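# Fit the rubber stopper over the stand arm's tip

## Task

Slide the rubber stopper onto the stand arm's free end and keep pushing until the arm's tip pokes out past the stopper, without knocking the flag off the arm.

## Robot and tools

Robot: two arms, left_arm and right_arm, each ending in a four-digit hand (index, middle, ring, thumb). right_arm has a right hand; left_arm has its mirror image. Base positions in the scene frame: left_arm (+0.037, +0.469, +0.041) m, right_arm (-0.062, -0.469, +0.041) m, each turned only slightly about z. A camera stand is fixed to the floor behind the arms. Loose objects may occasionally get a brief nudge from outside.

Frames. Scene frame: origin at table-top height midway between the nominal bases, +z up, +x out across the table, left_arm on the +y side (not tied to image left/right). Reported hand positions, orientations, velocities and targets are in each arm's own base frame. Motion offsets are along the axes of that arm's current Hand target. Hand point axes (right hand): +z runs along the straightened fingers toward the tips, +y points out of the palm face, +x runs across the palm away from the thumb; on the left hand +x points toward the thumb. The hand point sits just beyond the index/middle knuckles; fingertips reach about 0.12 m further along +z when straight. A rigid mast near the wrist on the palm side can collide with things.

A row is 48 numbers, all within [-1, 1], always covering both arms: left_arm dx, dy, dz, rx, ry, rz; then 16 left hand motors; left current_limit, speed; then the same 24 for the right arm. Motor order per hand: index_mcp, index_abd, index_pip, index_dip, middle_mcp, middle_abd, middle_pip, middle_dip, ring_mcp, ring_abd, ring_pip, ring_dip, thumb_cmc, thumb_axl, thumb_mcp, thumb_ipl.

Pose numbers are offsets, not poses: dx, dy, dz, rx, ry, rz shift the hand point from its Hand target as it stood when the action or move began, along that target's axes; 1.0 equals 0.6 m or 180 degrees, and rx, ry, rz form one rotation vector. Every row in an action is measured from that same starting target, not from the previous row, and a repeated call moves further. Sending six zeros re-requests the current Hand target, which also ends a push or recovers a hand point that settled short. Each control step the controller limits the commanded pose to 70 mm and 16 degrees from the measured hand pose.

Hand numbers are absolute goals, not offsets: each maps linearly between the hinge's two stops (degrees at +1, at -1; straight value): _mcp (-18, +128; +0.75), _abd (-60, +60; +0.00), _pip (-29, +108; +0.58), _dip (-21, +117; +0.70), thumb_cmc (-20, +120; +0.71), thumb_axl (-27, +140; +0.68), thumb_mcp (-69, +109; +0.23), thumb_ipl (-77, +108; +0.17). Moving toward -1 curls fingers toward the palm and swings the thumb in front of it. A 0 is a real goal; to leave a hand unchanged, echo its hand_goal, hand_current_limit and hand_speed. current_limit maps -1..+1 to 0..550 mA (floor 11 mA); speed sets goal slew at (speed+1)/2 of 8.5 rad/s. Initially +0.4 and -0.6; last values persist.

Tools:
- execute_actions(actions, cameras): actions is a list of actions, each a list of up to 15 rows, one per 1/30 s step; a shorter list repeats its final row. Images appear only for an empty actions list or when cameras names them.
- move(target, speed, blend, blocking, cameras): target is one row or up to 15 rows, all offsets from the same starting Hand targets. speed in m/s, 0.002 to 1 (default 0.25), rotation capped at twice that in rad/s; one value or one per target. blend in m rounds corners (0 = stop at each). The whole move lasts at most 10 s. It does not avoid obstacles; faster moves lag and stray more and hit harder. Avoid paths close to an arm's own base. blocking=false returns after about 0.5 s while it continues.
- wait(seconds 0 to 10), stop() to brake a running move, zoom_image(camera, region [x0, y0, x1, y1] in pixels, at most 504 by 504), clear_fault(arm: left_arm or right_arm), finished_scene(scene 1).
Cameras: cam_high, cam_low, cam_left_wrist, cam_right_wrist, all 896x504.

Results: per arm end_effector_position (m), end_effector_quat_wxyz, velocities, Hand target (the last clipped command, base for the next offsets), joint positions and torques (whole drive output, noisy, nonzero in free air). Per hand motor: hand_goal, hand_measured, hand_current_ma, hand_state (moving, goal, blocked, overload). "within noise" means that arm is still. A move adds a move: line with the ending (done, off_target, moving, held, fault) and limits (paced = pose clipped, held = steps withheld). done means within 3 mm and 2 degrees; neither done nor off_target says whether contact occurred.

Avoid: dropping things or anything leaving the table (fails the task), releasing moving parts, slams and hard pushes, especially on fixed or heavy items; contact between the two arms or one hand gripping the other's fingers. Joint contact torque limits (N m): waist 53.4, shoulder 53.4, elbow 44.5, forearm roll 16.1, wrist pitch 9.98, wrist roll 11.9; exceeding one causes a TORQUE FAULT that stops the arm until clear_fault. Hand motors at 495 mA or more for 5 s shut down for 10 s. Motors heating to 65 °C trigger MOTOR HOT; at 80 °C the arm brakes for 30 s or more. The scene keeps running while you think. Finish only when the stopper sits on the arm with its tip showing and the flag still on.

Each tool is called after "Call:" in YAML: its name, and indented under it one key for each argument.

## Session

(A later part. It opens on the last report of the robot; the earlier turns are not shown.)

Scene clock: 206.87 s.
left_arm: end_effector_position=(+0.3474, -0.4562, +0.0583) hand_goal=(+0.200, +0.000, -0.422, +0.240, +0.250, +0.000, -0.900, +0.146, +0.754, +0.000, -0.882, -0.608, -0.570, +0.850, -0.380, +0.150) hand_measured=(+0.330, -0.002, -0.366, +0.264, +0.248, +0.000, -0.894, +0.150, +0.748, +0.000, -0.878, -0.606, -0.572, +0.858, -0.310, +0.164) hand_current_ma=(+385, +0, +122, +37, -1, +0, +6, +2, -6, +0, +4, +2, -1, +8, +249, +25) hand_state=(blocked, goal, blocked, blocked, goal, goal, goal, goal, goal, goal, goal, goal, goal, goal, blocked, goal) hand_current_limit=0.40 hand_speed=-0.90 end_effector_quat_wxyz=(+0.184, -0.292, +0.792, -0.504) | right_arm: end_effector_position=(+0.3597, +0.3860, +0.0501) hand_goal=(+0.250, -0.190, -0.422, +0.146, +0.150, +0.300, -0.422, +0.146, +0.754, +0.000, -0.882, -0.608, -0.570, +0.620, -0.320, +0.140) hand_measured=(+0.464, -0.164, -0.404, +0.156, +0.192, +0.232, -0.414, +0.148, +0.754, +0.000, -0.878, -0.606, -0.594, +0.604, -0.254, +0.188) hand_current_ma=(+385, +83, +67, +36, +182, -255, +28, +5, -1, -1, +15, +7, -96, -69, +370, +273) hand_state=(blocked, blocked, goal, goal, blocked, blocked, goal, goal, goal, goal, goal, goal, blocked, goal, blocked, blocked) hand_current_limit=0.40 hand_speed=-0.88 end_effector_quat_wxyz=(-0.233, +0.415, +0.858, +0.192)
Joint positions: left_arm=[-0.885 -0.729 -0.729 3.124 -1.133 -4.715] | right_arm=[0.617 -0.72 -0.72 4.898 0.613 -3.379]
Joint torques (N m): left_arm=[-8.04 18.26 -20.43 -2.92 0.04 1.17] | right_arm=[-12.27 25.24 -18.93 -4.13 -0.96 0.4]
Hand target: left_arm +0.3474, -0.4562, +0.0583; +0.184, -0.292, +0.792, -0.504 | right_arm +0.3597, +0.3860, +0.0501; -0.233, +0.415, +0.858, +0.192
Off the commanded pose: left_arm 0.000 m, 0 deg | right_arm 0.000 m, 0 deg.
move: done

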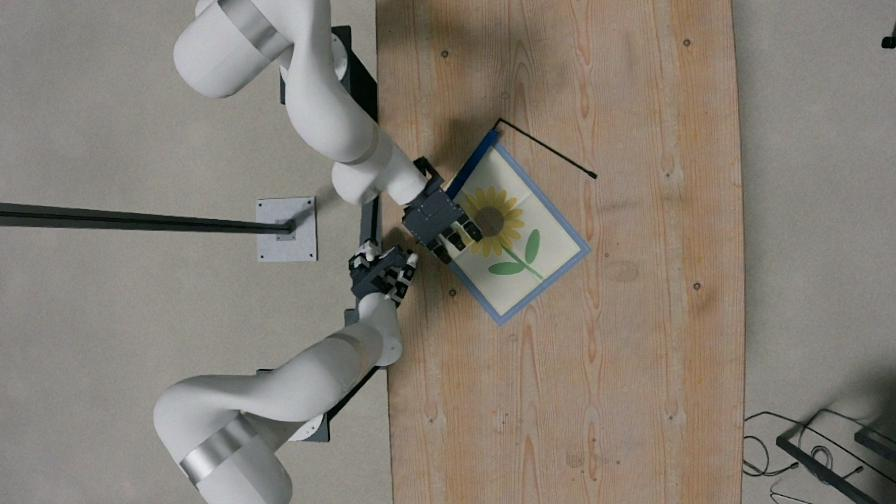

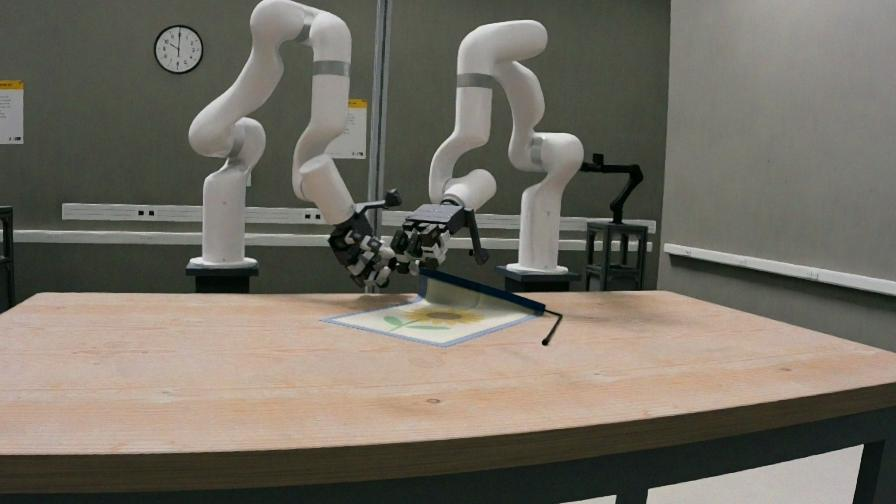

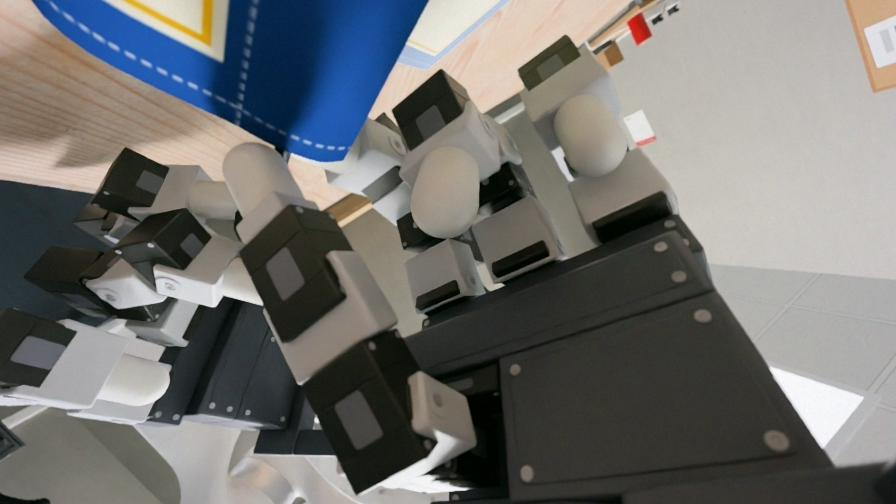

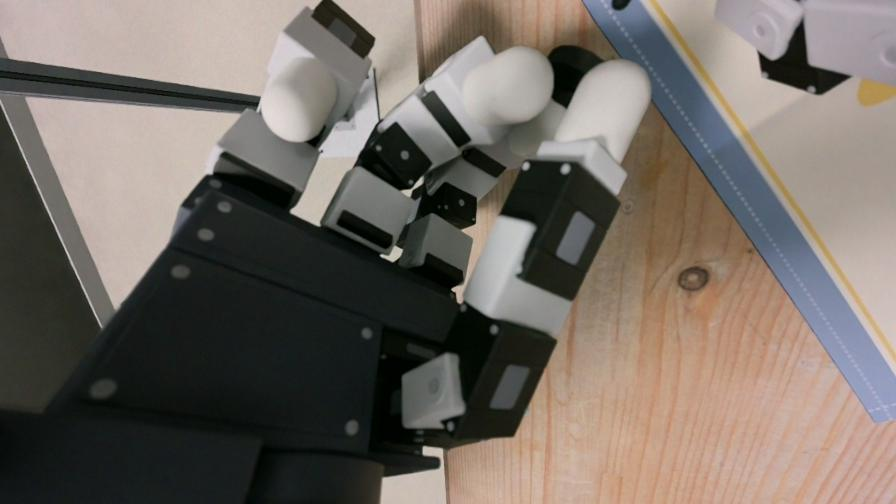

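Call:
move:
  target: [0,0,0,0,0,0,0.2,0,-0.423,0.24,0.25,0,-0.9,0.145,0.753,0,-0.883,-0.609,-0.571,0.85,-0.38,0.15,0.4,-0.9,0.0053,0.01826,0.00816,0,0,0,0.25,-0.19,-0.423,0.145,0.15,0.3,-0.423,0.145,0.753,0,-0.883,-0.609,-0.571,0.62,-0.32,0.14,0.4,-0.88]
  speed: 0.03
  cameras: ["cam_high","cam_low","cam_right_wrist","cam_left_wrist"]

Scene clock: 211.23 s.
left_arm: end_effector_position=(+0.3474, -0.4562, +0.0583) hand_goal=(+0.200, +0.000, -0.422, +0.240, +0.250, +0.000, -0.900, +0.146, +0.754, +0.000, -0.882, -0.608, -0.570, +0.850, -0.380, +0.150) hand_measured=(+0.330, -0.002, -0.366, +0.264, +0.248, +0.000, -0.894, +0.150, +0.748, +0.000, -0.878, -0.606, -0.572, +0.858, -0.310, +0.164) hand_current_ma=(+385, +0, +122, +37, -1, +0, +6, +2, -6, +0, +4, +2, -1, +8, +249, +25) hand_state=(blocked, goal, blocked, blocked, goal, goal, goal, goal, goal, goal, goal, goal, goal, goal, blocked, goal) hand_current_limit=0.40 hand_speed=-0.90 end_effector_quat_wxyz=(+0.184, -0.292, +0.792, -0.504) | right_arm: end_effector_position=(+0.3656, +0.3969, +0.0493) hand_goal=(+0.250, -0.190, -0.422, +0.146, +0.150, +0.300, -0.422, +0.146, +0.754, +0.000, -0.882, -0.608, -0.570, +0.620, -0.320, +0.140) hand_measured=(+0.464, -0.164, -0.404, +0.156, +0.192, +0.232, -0.414, +0.148, +0.754, +0.000, -0.878, -0.606, -0.594, +0.604, -0.254, +0.188) hand_current_ma=(+385, +84, +67, +36, +182, -255, +28, +5, -1, -1, +15, +7, -96, -69, +370, +273) hand_state=(blocked, blocked, goal, goal, blocked, blocked, goal, goal, goal, goal, goal, goal, blocked, goal, blocked, blocked) hand_current_limit=0.40 hand_speed=-0.88 end_effector_quat_wxyz=(-0.233, +0.415, +0.858, +0.192)
Joint positions: left_arm=[-0.885 -0.729 -0.729 3.124 -1.133 -4.715] | right_arm=[0.631 -0.733 -0.751 4.887 0.61 -3.35]
Joint torques (N m): left_arm=[-8.8 18.68 -20.56 -3.07 0.06 1.19] | right_arm=[8.84 25.59 -18.13 -4.41 -0.83 0.33]
Hand target: left_arm +0.3474, -0.4562, +0.0583; +0.184, -0.292, +0.792, -0.504 | right_arm +0.3656, +0.3969, +0.0493; -0.233, +0.415, +0.858, +0.192
Off the commanded pose: left_arm 0.000 m, 0 deg | right_arm 0.000 m, 0 deg.
move: done

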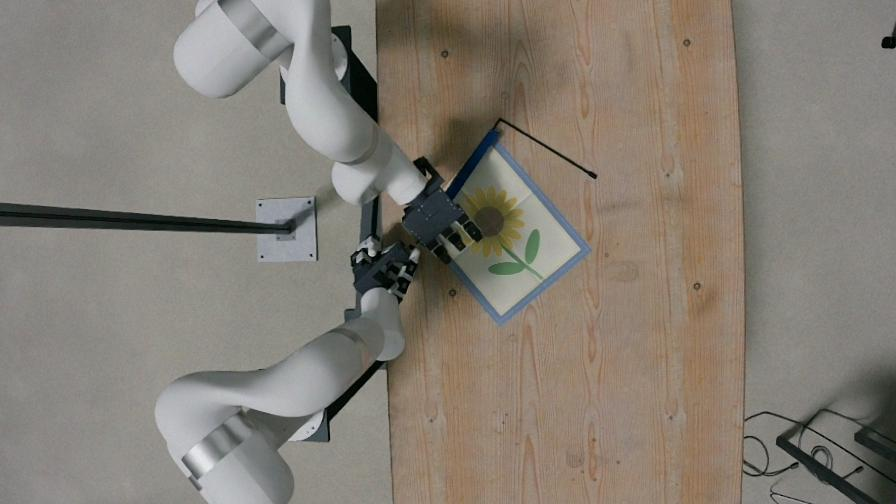

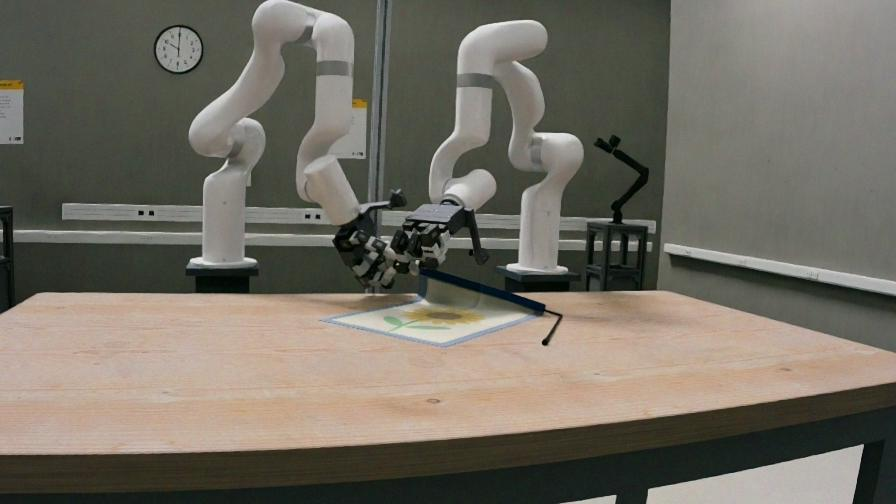

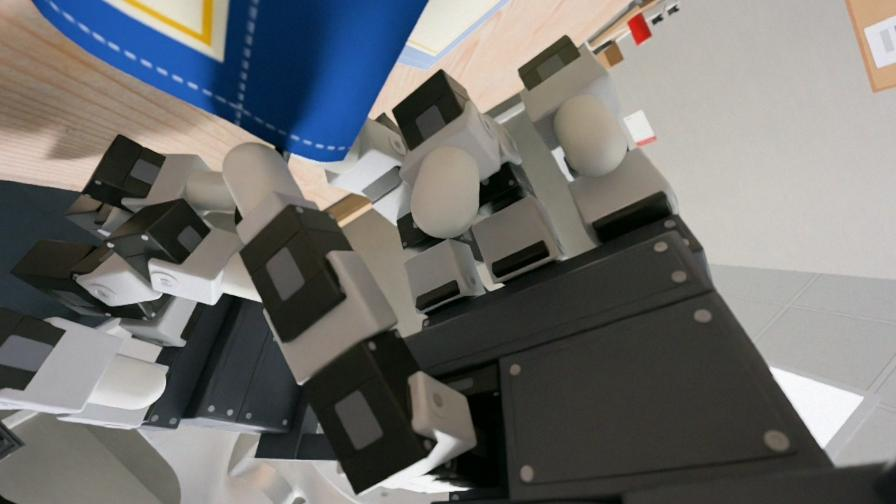

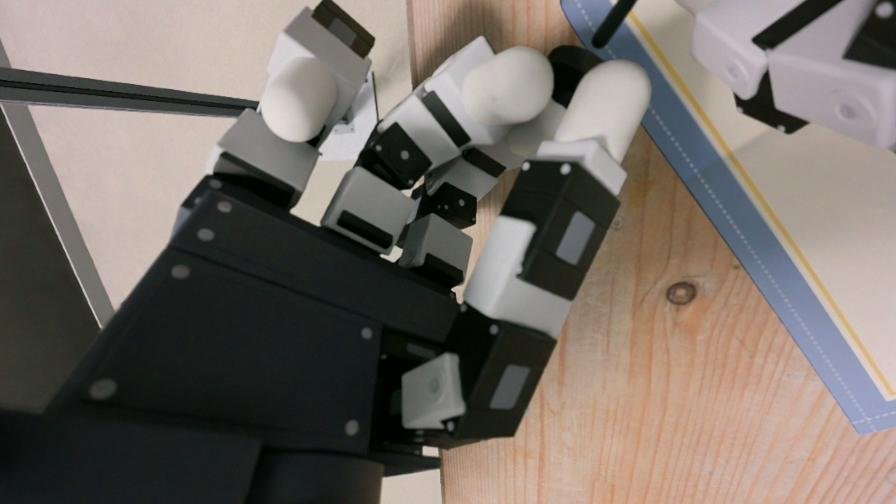

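Call:
zoom_image:
  camera: "cam_right_wrist"
  region: [500, 0, 680, 120]

Call:
zoom_image:
  camera: "cam_high"
  region: [370, 210, 450, 290]

Call:
zoom_image:
  camera: "cam_low"
  region: [370, 230, 450, 290]

Scaled by 2.800 from the camera's 896x504 image, which has a finer 1280x720 frame.

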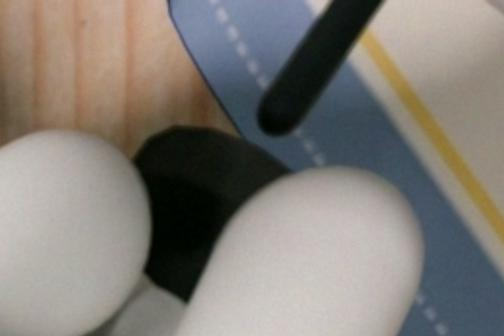

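Scaled by 6.300 from the camera's 896x504 image, which has a finer 1280x720 frame.

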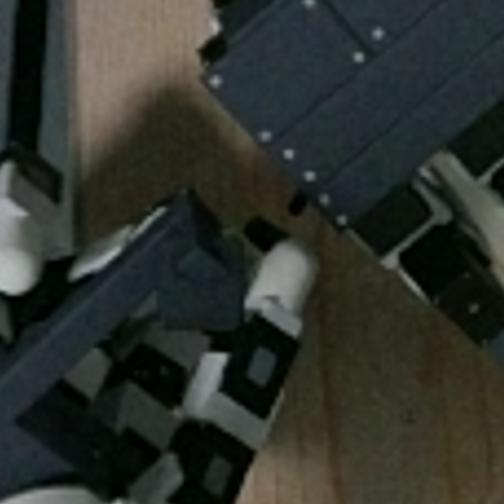

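Scaled by 6.300 from the camera's 896x504 image, which has a finer 1280x720 frame.

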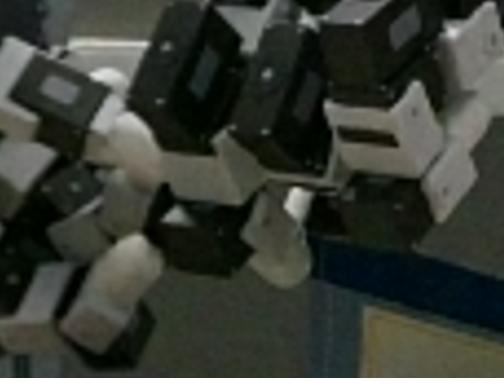

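Call:
zoom_image:
  camera: "cam_right_wrist"
  region: [535, 10, 625, 70]

Scaled by 5.600 from the camera's 896x504 image, which has a finer 1280x720 frame.

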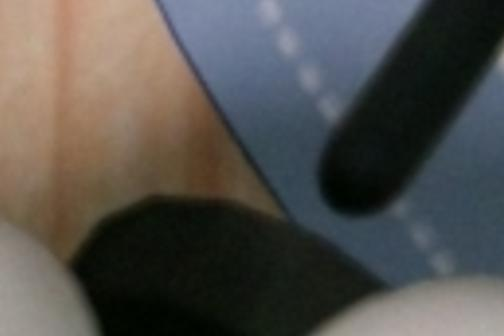

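Call:
zoom_image:
  camera: "cam_high"
  region: [400, 232, 430, 262]

Call:
zoom_image:
  camera: "cam_left_wrist"
  region: [180, 100, 420, 220]

Scaled by 16.800 from the camera's 896x504 image, which has a finer 1280x720 frame.

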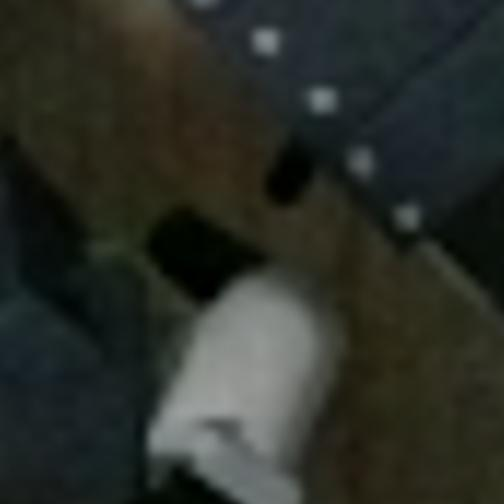

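Scaled by 2.100 from the camera's 896x504 image, which has a finer 1280x720 frame.

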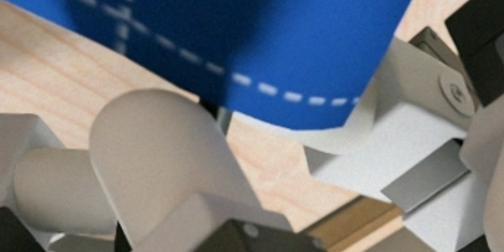

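Call:
zoom_image:
  camera: "cam_low"
  region: [372, 252, 422, 292]

Scaled by 10.080 from the camera's 896x504 image, which has a finer 1280x720 frame.

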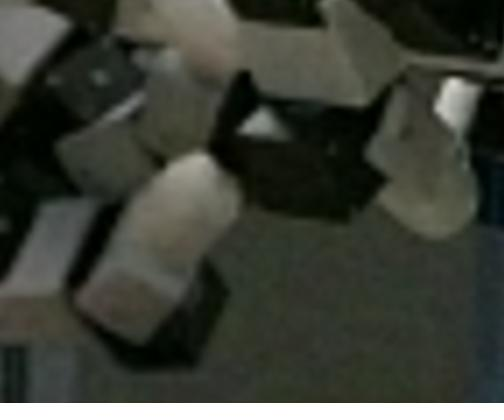

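Call:
move:
  target: [0,0,0,0,0,0,0.2,0,-0.423,0.24,0.25,0,-0.9,0.145,0.753,0,-0.883,-0.609,-0.571,0.85,-0.38,0.15,0.4,-0.9,0.0041,0.004835,0.0054,0,0,0,0.25,-0.19,-0.423,0.145,0.15,0.3,-0.423,0.145,0.753,0,-0.883,-0.609,-0.571,0.62,-0.32,0.14,0.4,-0.88]
  speed: 0.03
  cameras: ["cam_high","cam_low","cam_right_wrist"]

Call:
zoom_image:
  camera: "cam_right_wrist"
  region: [520, 0, 640, 80]

Call:
zoom_image:
  camera: "cam_high"
  region: [400, 232, 430, 262]

Scene clock: 220.47 s.
left_arm: end_effector_position=(+0.3474, -0.4562, +0.0583) hand_goal=(+0.200, +0.000, -0.422, +0.240, +0.250, +0.000, -0.900, +0.146, +0.754, +0.000, -0.882, -0.608, -0.570, +0.850, -0.380, +0.150) hand_measured=(+0.330, -0.002, -0.366, +0.264, +0.248, +0.000, -0.894, +0.150, +0.748, +0.000, -0.878, -0.606, -0.572, +0.858, -0.310, +0.164) hand_current_ma=(+385, +0, +122, +37, -1, +0, +6, +2, -6, +0, +4, +2, -1, +8, +249, +25) hand_state=(blocked, goal, blocked, blocked, goal, goal, goal, goal, goal, goal, goal, goal, goal, goal, blocked, goal) hand_current_limit=0.40 hand_speed=-0.90 end_effector_quat_wxyz=(+0.184, -0.292, +0.792, -0.504) | right_arm: end_effector_position=(+0.3658, +0.4018, +0.0484) hand_goal=(+0.250, -0.190, -0.422, +0.146, +0.150, +0.300, -0.422, +0.146, +0.754, +0.000, -0.882, -0.608, -0.570, +0.620, -0.320, +0.140) hand_measured=(+0.464, -0.164, -0.404, +0.156, +0.192, +0.232, -0.414, +0.148, +0.754, +0.000, -0.878, -0.606, -0.594, +0.604, -0.254, +0.188) hand_current_ma=(+385, +84, +67, +36, +182, -255, +28, +5, -1, -1, +15, +7, -96, -69, +370, +273) hand_state=(blocked, blocked, goal, goal, blocked, blocked, goal, goal, goal, goal, goal, goal, blocked, goal, blocked, blocked) hand_current_limit=0.40 hand_speed=-0.88 end_effector_quat_wxyz=(-0.233, +0.415, +0.858, +0.192)
Joint positions: left_arm=[-0.885 -0.729 -0.729 3.124 -1.133 -4.715] | right_arm=[0.64 -0.739 -0.76 4.892 0.609 -3.344]
Joint torques (N m): left_arm=[-8.06 18.38 -20.81 -2.85 0.06 1.17] | right_arm=[8.65 26.65 -19.2 1.77 -0.89 0.26]
Hand target: left_arm +0.3474, -0.4562, +0.0583; +0.184, -0.292, +0.792, -0.504 | right_arm +0.3658, +0.4018, +0.0484; -0.233, +0.415, +0.858, +0.192
Off the commanded pose: left_arm 0.000 m, 0 deg | right_arm 0.000 m, 0 deg.
move: done
Images, in order (width x height): cam_high 896x504, cam_low 896x504, cam_right_wrist 896x504.

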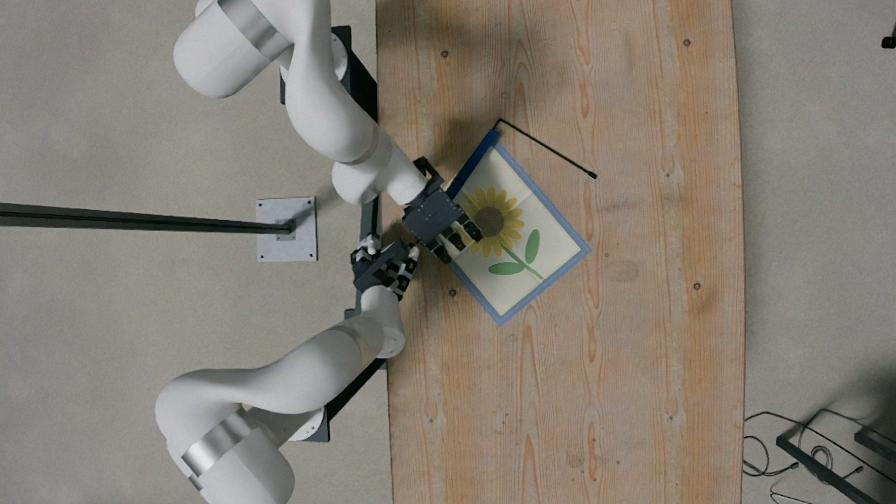

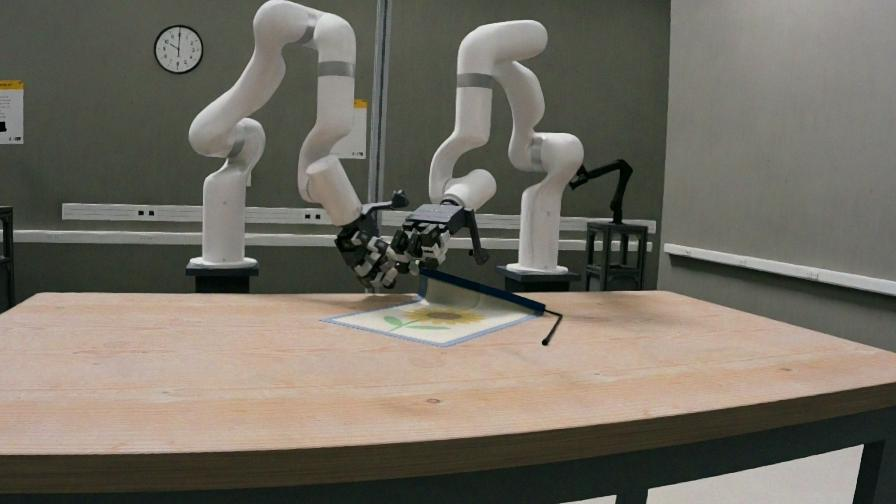

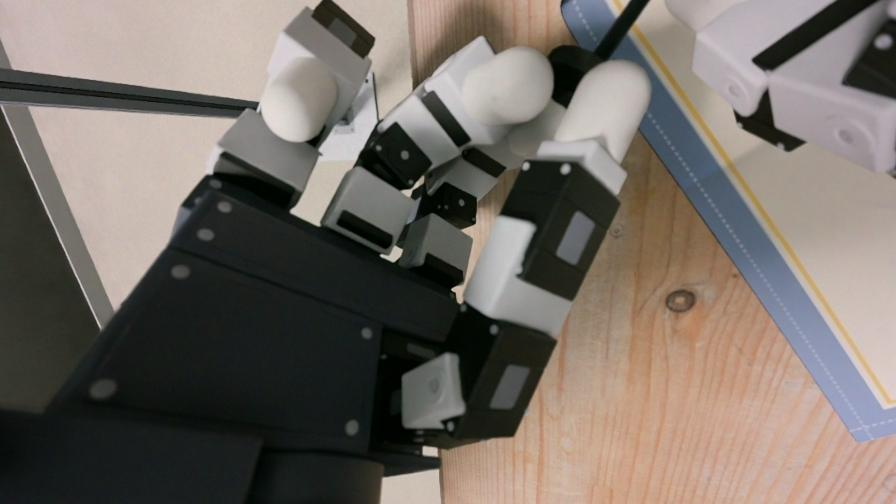

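Scaled by 4.200 from the camera's 896x504 image, which has a finer 1280x720 frame.

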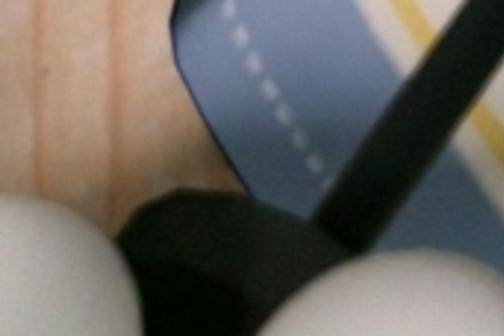

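Scaled by 16.800 from the camera's 896x504 image, which has a finer 1280x720 frame.

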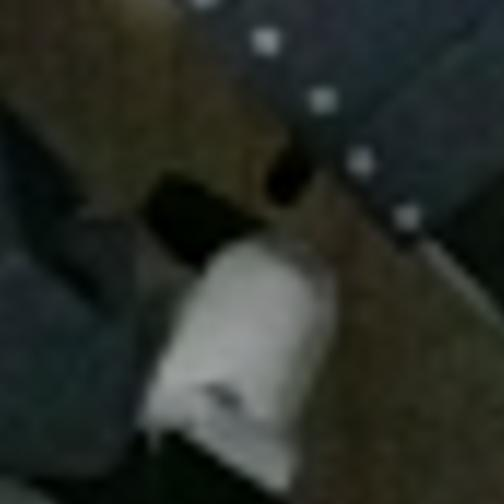

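Call:
zoom_image:
  camera: "cam_right_wrist"
  region: [575, 30, 625, 75]

Scaled by 10.080 from the camera's 896x504 image, which has a finer 1280x720 frame.

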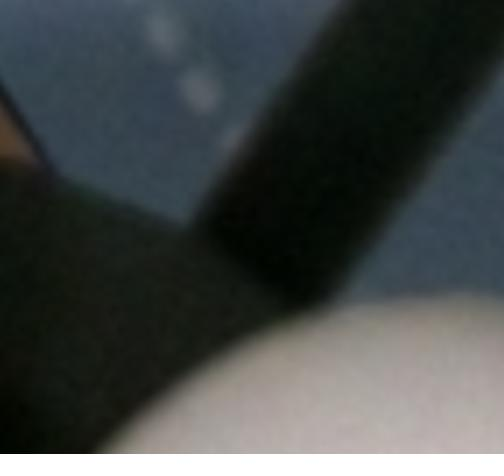

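Call:
move:
  target: [0,0,0,0,0,0,0.2,0,-0.423,0.24,0.25,0,-0.9,0.145,0.753,0,-0.883,-0.609,-0.571,0.85,-0.38,0.15,0.4,-0.9,0,0.00906,0.00423,0,0,0,0.25,-0.19,-0.423,0.145,0.15,0.3,-0.423,0.145,0.753,0,-0.883,-0.609,-0.571,0.62,-0.32,0.14,0.4,-0.88]
  speed: 0.015
  cameras: ["cam_high","cam_right_wrist","cam_left_wrist"]

Call:
zoom_image:
  camera: "cam_right_wrist"
  region: [550, 0, 650, 80]

Call:
zoom_image:
  camera: "cam_high"
  region: [400, 232, 430, 262]

Scene clock: 223.10 s.
left_arm: end_effector_position=(+0.3474, -0.4562, +0.0583) hand_goal=(+0.200, +0.000, -0.422, +0.240, +0.250, +0.000, -0.900, +0.146, +0.754, +0.000, -0.882, -0.608, -0.570, +0.850, -0.380, +0.150) hand_measured=(+0.330, -0.002, -0.366, +0.264, +0.248, +0.000, -0.894, +0.150, +0.748, +0.000, -0.878, -0.606, -0.572, +0.858, -0.310, +0.164) hand_current_ma=(+385, +0, +122, +37, -1, +0, +6, +2, -6, +0, +4, +2, -1, +8, +249, +25) hand_state=(blocked, goal, blocked, blocked, goal, goal, goal, goal, goal, goal, goal, goal, goal, goal, blocked, goal) hand_current_limit=0.40 hand_speed=-0.90 end_effector_quat_wxyz=(+0.184, -0.292, +0.792, -0.504) | right_arm: end_effector_position=(+0.3696, +0.4063, +0.0471) hand_goal=(+0.250, -0.190, -0.422, +0.146, +0.150, +0.300, -0.422, +0.146, +0.754, +0.000, -0.882, -0.608, -0.570, +0.620, -0.320, +0.140) hand_measured=(+0.464, -0.164, -0.404, +0.156, +0.192, +0.232, -0.414, +0.148, +0.754, +0.000, -0.878, -0.606, -0.594, +0.604, -0.254, +0.188) hand_current_ma=(+385, +84, +67, +36, +182, -255, +28, +5, -1, -1, +15, +7, -96, -69, +370, +273) hand_state=(blocked, blocked, goal, goal, blocked, blocked, goal, goal, goal, goal, goal, goal, blocked, goal, blocked, blocked) hand_current_limit=0.40 hand_speed=-0.88 end_effector_quat_wxyz=(-0.233, +0.415, +0.858, +0.192)
Joint positions: left_arm=[-0.885 -0.729 -0.729 3.124 -1.133 -4.715] | right_arm=[0.643 -0.748 -0.776 4.885 0.607 -3.331]
Joint torques (N m): left_arm=[-8.24 18.63 -20.5 -2.88 0.01 1.11] | right_arm=[9.16 27.32 -18.86 -4.11 -1.01 0.37]
Hand target: left_arm +0.3474, -0.4562, +0.0583; +0.184, -0.292, +0.792, -0.504 | right_arm +0.3696, +0.4063, +0.0471; -0.233, +0.415, +0.858, +0.192
Off the commanded pose: left_arm 0.000 m, 0 deg | right_arm 0.000 m, 0 deg.
move: done
Images, in order (width x height): cam_high 896x504, cam_left_wrist 896x504, cam_right_wrist 896x504.

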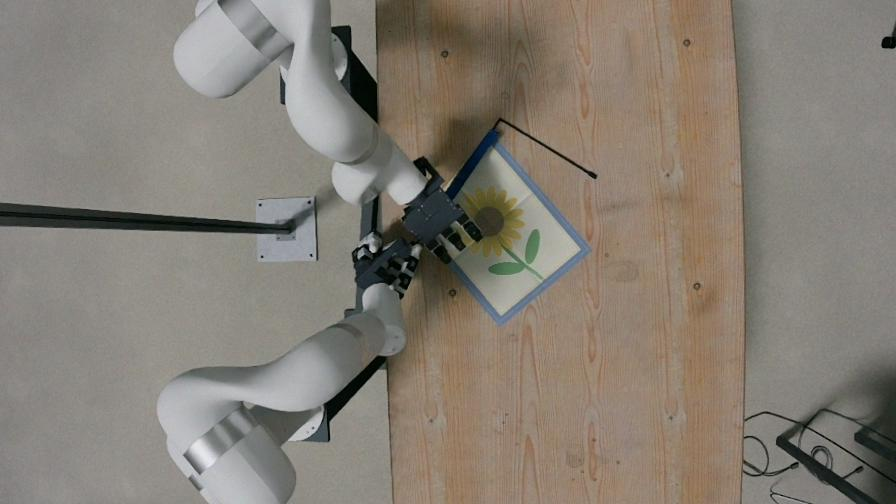

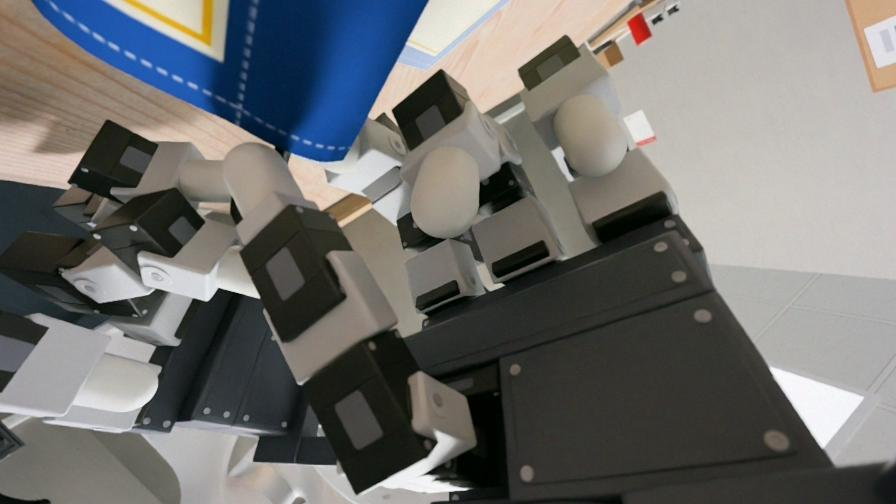

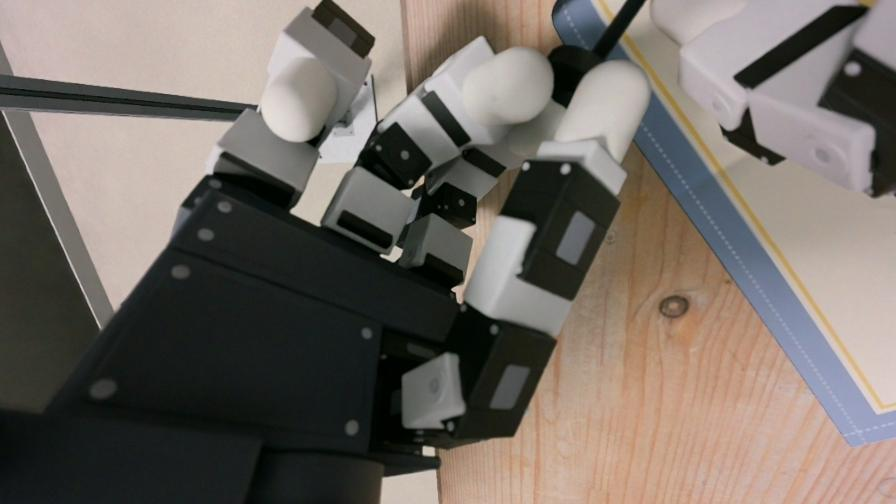

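Scaled by 5.040 from the camera's 896x504 image, which has a finer 1280x720 frame.

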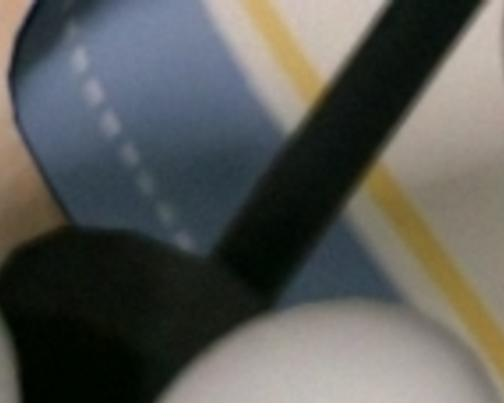

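Scaled by 16.800 from the camera's 896x504 image, which has a finer 1280x720 frame.

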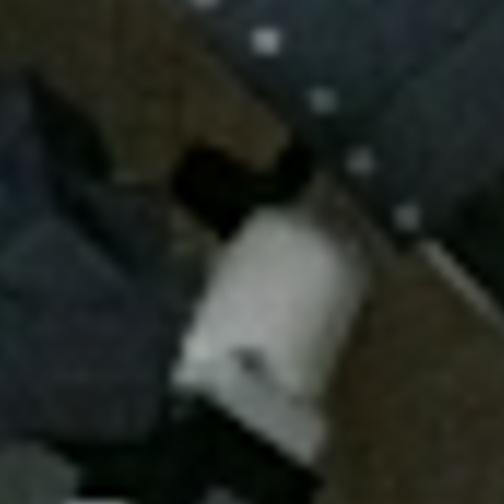

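Call:
move:
  target: [0,0,0,0,0,0,0.2,0,-0.423,0.24,0.25,0,-0.9,0.145,0.753,0,-0.883,-0.609,-0.571,0.85,-0.38,0.15,0.4,-0.9,0.00178,-0.00052,0.00112,0,0,0,0.25,-0.19,-0.423,0.145,0.15,0.3,-0.423,0.145,0.753,0,-0.883,-0.609,-0.571,0.62,-0.32,0.14,0.4,-0.88]
  speed: 0.015
  cameras: ["cam_high","cam_right_wrist"]

Call:
zoom_image:
  camera: "cam_right_wrist"
  region: [550, 0, 650, 80]

Call:
zoom_image:
  camera: "cam_high"
  region: [400, 232, 430, 262]

Scene clock: 225.10 s.
left_arm: end_effector_position=(+0.3474, -0.4562, +0.0583) hand_goal=(+0.200, +0.000, -0.422, +0.240, +0.250, +0.000, -0.900, +0.146, +0.754, +0.000, -0.882, -0.608, -0.570, +0.850, -0.380, +0.150) hand_measured=(+0.330, -0.002, -0.366, +0.264, +0.248, +0.000, -0.894, +0.150, +0.748, +0.000, -0.878, -0.606, -0.572, +0.858, -0.310, +0.164) hand_current_ma=(+385, +0, +122, +37, -1, +0, +6, +2, -6, +0, +4, +2, -1, +8, +249, +25) hand_state=(blocked, goal, blocked, blocked, goal, goal, goal, goal, goal, goal, goal, goal, goal, goal, blocked, goal) hand_current_limit=0.40 hand_speed=-0.90 end_effector_quat_wxyz=(+0.184, -0.292, +0.792, -0.504) | right_arm: end_effector_position=(+0.3685, +0.4071, +0.0470) hand_goal=(+0.250, -0.190, -0.422, +0.146, +0.150, +0.300, -0.422, +0.146, +0.754, +0.000, -0.882, -0.608, -0.570, +0.620, -0.320, +0.140) hand_measured=(+0.464, -0.164, -0.404, +0.156, +0.192, +0.232, -0.414, +0.148, +0.754, +0.000, -0.878, -0.606, -0.594, +0.604, -0.254, +0.188) hand_current_ma=(+385, +84, +67, +36, +182, -255, +28, +5, -1, -1, +15, +7, -97, -69, +370, +273) hand_state=(blocked, blocked, goal, goal, blocked, blocked, goal, goal, goal, goal, goal, goal, blocked, goal, blocked, blocked) hand_current_limit=0.40 hand_speed=-0.88 end_effector_quat_wxyz=(-0.233, +0.415, +0.858, +0.192)
Joint positions: left_arm=[-0.885 -0.729 -0.729 3.124 -1.133 -4.715] | right_arm=[0.646 -0.748 -0.775 4.888 0.607 -3.332]
Joint torques (N m): left_arm=[-8.08 18.68 -20.18 -2.91 0.01 1.07] | right_arm=[7.98 60.14 -1.66 1.94 -0.98 -0.62]
Hand target: left_arm +0.3474, -0.4562, +0.0583; +0.184, -0.292, +0.792, -0.504 | right_arm +0.3686, +0.4071, +0.0471; -0.233, +0.415, +0.858, +0.192
Off the commanded pose: left_arm 0.000 m, 0 deg | right_arm 0.000 m, 0 deg.
move: done
Images, in order (width x height): cam_high 896x504, cam_right_wrist 896x504.

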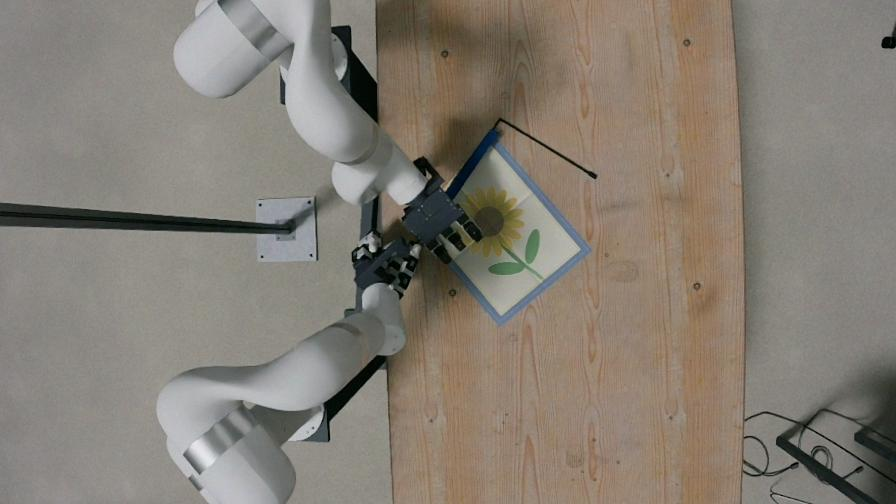

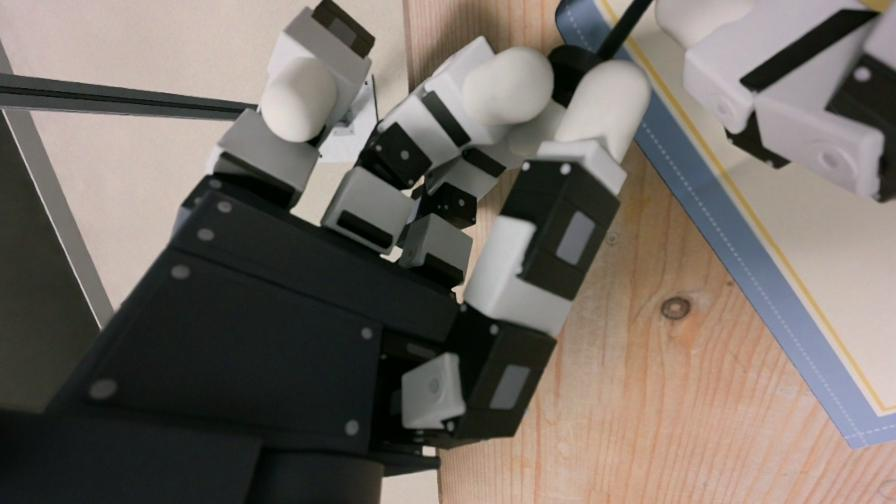

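Scaled by 5.040 from the camera's 896x504 image, which has a finer 1280x720 frame.

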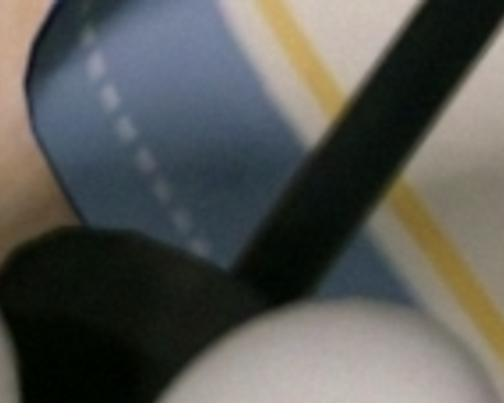

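Scaled by 16.800 from the camera's 896x504 image, which has a finer 1280x720 frame.

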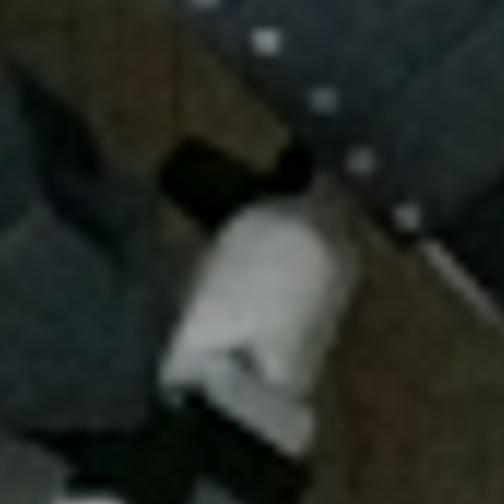

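Call:
wait:
  seconds: 0.3

Scene clock: 225.90 s.
left_arm: end_effector_position=(+0.3474, -0.4562, +0.0583) hand_goal=(+0.200, +0.000, -0.422, +0.240, +0.250, +0.000, -0.900, +0.146, +0.754, +0.000, -0.882, -0.608, -0.570, +0.850, -0.380, +0.150) hand_measured=(+0.330, -0.002, -0.366, +0.264, +0.248, +0.000, -0.894, +0.150, +0.748, +0.000, -0.878, -0.606, -0.572, +0.858, -0.310, +0.164) hand_current_ma=(+385, +0, +122, +37, -1, +0, +6, +2, -6, +0, +4, +2, -1, +8, +249, +25) hand_state=(blocked, goal, blocked, blocked, goal, goal, goal, goal, goal, goal, goal, goal, goal, goal, blocked, goal) hand_current_limit=0.40 hand_speed=-0.90 end_effector_quat_wxyz=(+0.184, -0.292, +0.792, -0.504) | right_arm: end_effector_position=(+0.3686, +0.4071, +0.0471) hand_goal=(+0.250, -0.190, -0.422, +0.146, +0.150, +0.300, -0.422, +0.146, +0.754, +0.000, -0.882, -0.608, -0.570, +0.620, -0.320, +0.140) hand_measured=(+0.464, -0.164, -0.404, +0.156, +0.192, +0.232, -0.414, +0.148, +0.754, +0.000, -0.878, -0.606, -0.594, +0.604, -0.254, +0.188) hand_current_ma=(+385, +84, +67, +36, +182, -255, +28, +5, -1, -1, +15, +7, -96, -69, +370, +273) hand_state=(blocked, blocked, goal, goal, blocked, blocked, goal, goal, goal, goal, goal, goal, blocked, goal, blocked, blocked) hand_current_limit=0.40 hand_speed=-0.88 end_effector_quat_wxyz=(-0.233, +0.415, +0.858, +0.192)
Joint positions: left_arm=[-0.885 -0.729 -0.729 3.124 -1.133 -4.715] | right_arm=[0.646 -0.748 -0.775 4.888 0.607 -3.332]
Joint torques (N m): left_arm=[-8.11 18.59 -20.61 -3.08 -0.03 1.18] | right_arm=[8.44 59.94 -2.25 2.02 -0.89 -0.61]
Hand target: left_arm +0.3474, -0.4562, +0.0583; +0.184, -0.292, +0.792, -0.504 | right_arm +0.3686, +0.4071, +0.0471; -0.233, +0.415, +0.858, +0.192
Off the commanded pose: left_arm 0.000 m, 0 deg | right_arm 0.000 m, 0 deg.
wait: 0.30 s; at rest from the start

Call:
move:
  target: [0,0,0,0,0,0,0.2,0,-0.423,0.24,0.25,0,-0.9,0.145,0.753,0,-0.883,-0.609,-0.571,0.85,-0.38,0.15,0.4,-0.9,0,0.00453,0.00212,0,0,0,0.25,-0.19,-0.423,0.145,0.15,0.3,-0.423,0.145,0.753,0,-0.883,-0.609,-0.571,0.62,-0.32,0.14,0.4,-0.88]
  speed: 0.01
  cameras: ["cam_high","cam_right_wrist","cam_left_wrist"]

Call:
zoom_image:
  camera: "cam_right_wrist"
  region: [550, 0, 650, 80]

Call:
zoom_image:
  camera: "cam_high"
  region: [400, 232, 430, 262]

Scene clock: 227.03 s.
left_arm: end_effector_position=(+0.3474, -0.4562, +0.0583) hand_goal=(+0.200, +0.000, -0.422, +0.240, +0.250, +0.000, -0.900, +0.146, +0.754, +0.000, -0.882, -0.608, -0.570, +0.850, -0.380, +0.150) hand_measured=(+0.326, -0.002, -0.364, +0.266, +0.248, +0.000, -0.894, +0.150, +0.748, +0.000, -0.878, -0.606, -0.572, +0.858, -0.310, +0.166) hand_current_ma=(+385, -1, +131, +43, -1, +0, +6, +2, -6, +0, +4, +2, -1, +8, +249, +31) hand_state=(blocked, goal, blocked, blocked, goal, goal, goal, goal, goal, goal, goal, goal, goal, goal, blocked, goal) hand_current_limit=0.40 hand_speed=-0.90 end_effector_quat_wxyz=(+0.184, -0.292, +0.792, -0.504) | right_arm: end_effector_position=(+0.3705, +0.4094, +0.0464) hand_goal=(+0.250, -0.190, -0.422, +0.146, +0.150, +0.300, -0.422, +0.146, +0.754, +0.000, -0.882, -0.608, -0.570, +0.620, -0.320, +0.140) hand_measured=(+0.464, -0.164, -0.404, +0.154, +0.192, +0.232, -0.414, +0.148, +0.754, +0.000, -0.878, -0.606, -0.594, +0.604, -0.254, +0.188) hand_current_ma=(+385, +84, +67, +32, +182, -255, +28, +5, -1, -1, +15, +7, -96, -69, +370, +273) hand_state=(blocked, blocked, goal, goal, blocked, blocked, goal, goal, goal, goal, goal, goal, blocked, goal, blocked, blocked) hand_current_limit=0.40 hand_speed=-0.88 end_effector_quat_wxyz=(-0.233, +0.415, +0.858, +0.192)
Joint positions: left_arm=[-0.885 -0.729 -0.729 3.124 -1.133 -4.715] | right_arm=[0.647 -0.752 -0.784 4.885 0.607 -3.326]
Joint torques (N m): left_arm=[-7.7 19.21 -20.46 -2.49 -0.04 1.07] | right_arm=[8.97 27.63 -19.5 -2.55 -0.97 0.32]
Hand target: left_arm +0.3474, -0.4562, +0.0583; +0.184, -0.292, +0.792, -0.504 | right_arm +0.3705, +0.4094, +0.0464; -0.233, +0.415, +0.858, +0.192
Off the commanded pose: left_arm 0.000 m, 0 deg | right_arm 0.000 m, 0 deg.
move: done
Images, in order (width x height): cam_high 896x504, cam_left_wrist 896x504, cam_right_wrist 896x504.

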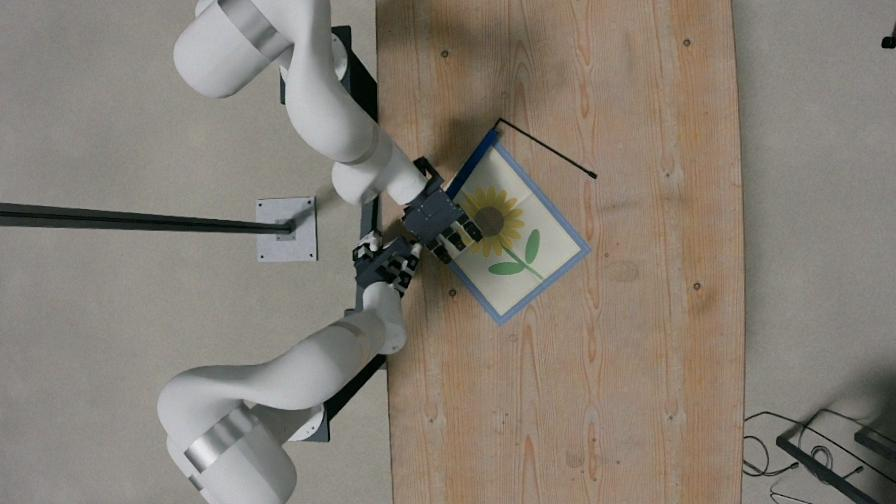

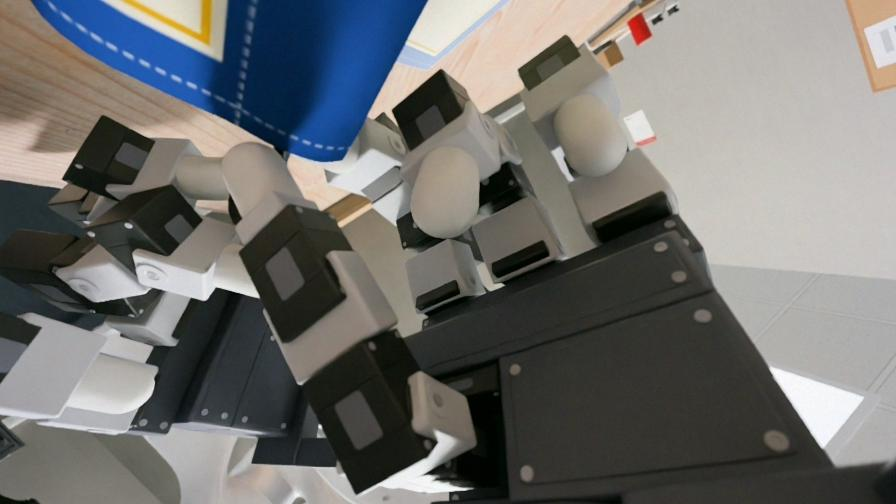

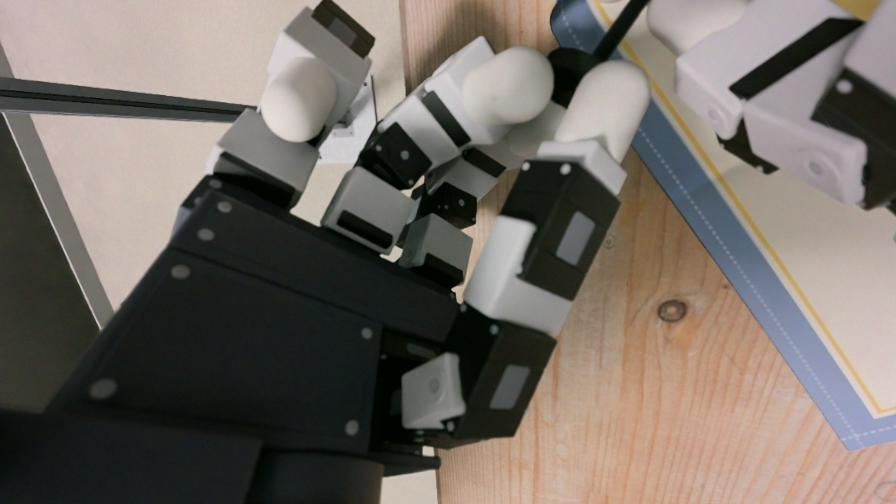

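Scaled by 5.040 from the camera's 896x504 image, which has a finer 1280x720 frame.

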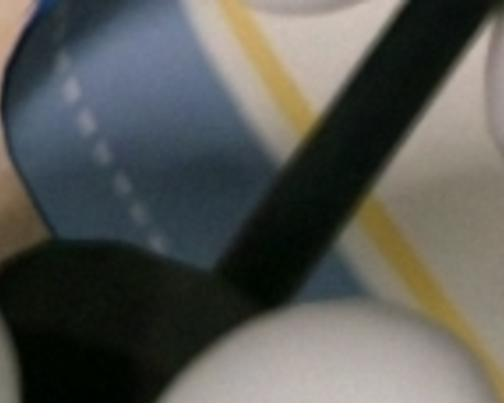

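Scaled by 16.800 from the camera's 896x504 image, which has a finer 1280x720 frame.

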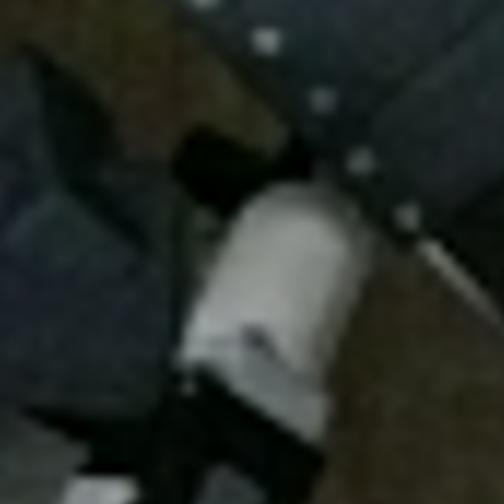

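Call:
zoom_image:
  camera: "cam_right_wrist"
  region: [535, 30, 625, 110]

Scaled by 5.600 from the camera's 896x504 image, which has a finer 1280x720 frame.

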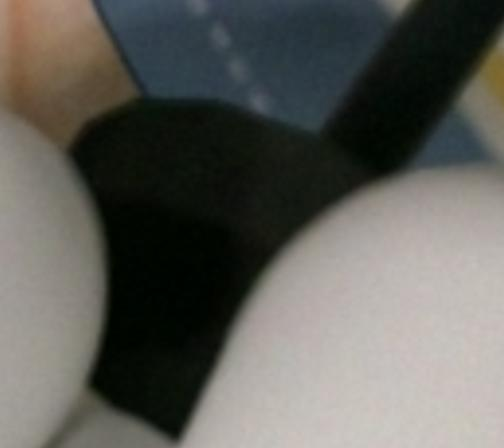

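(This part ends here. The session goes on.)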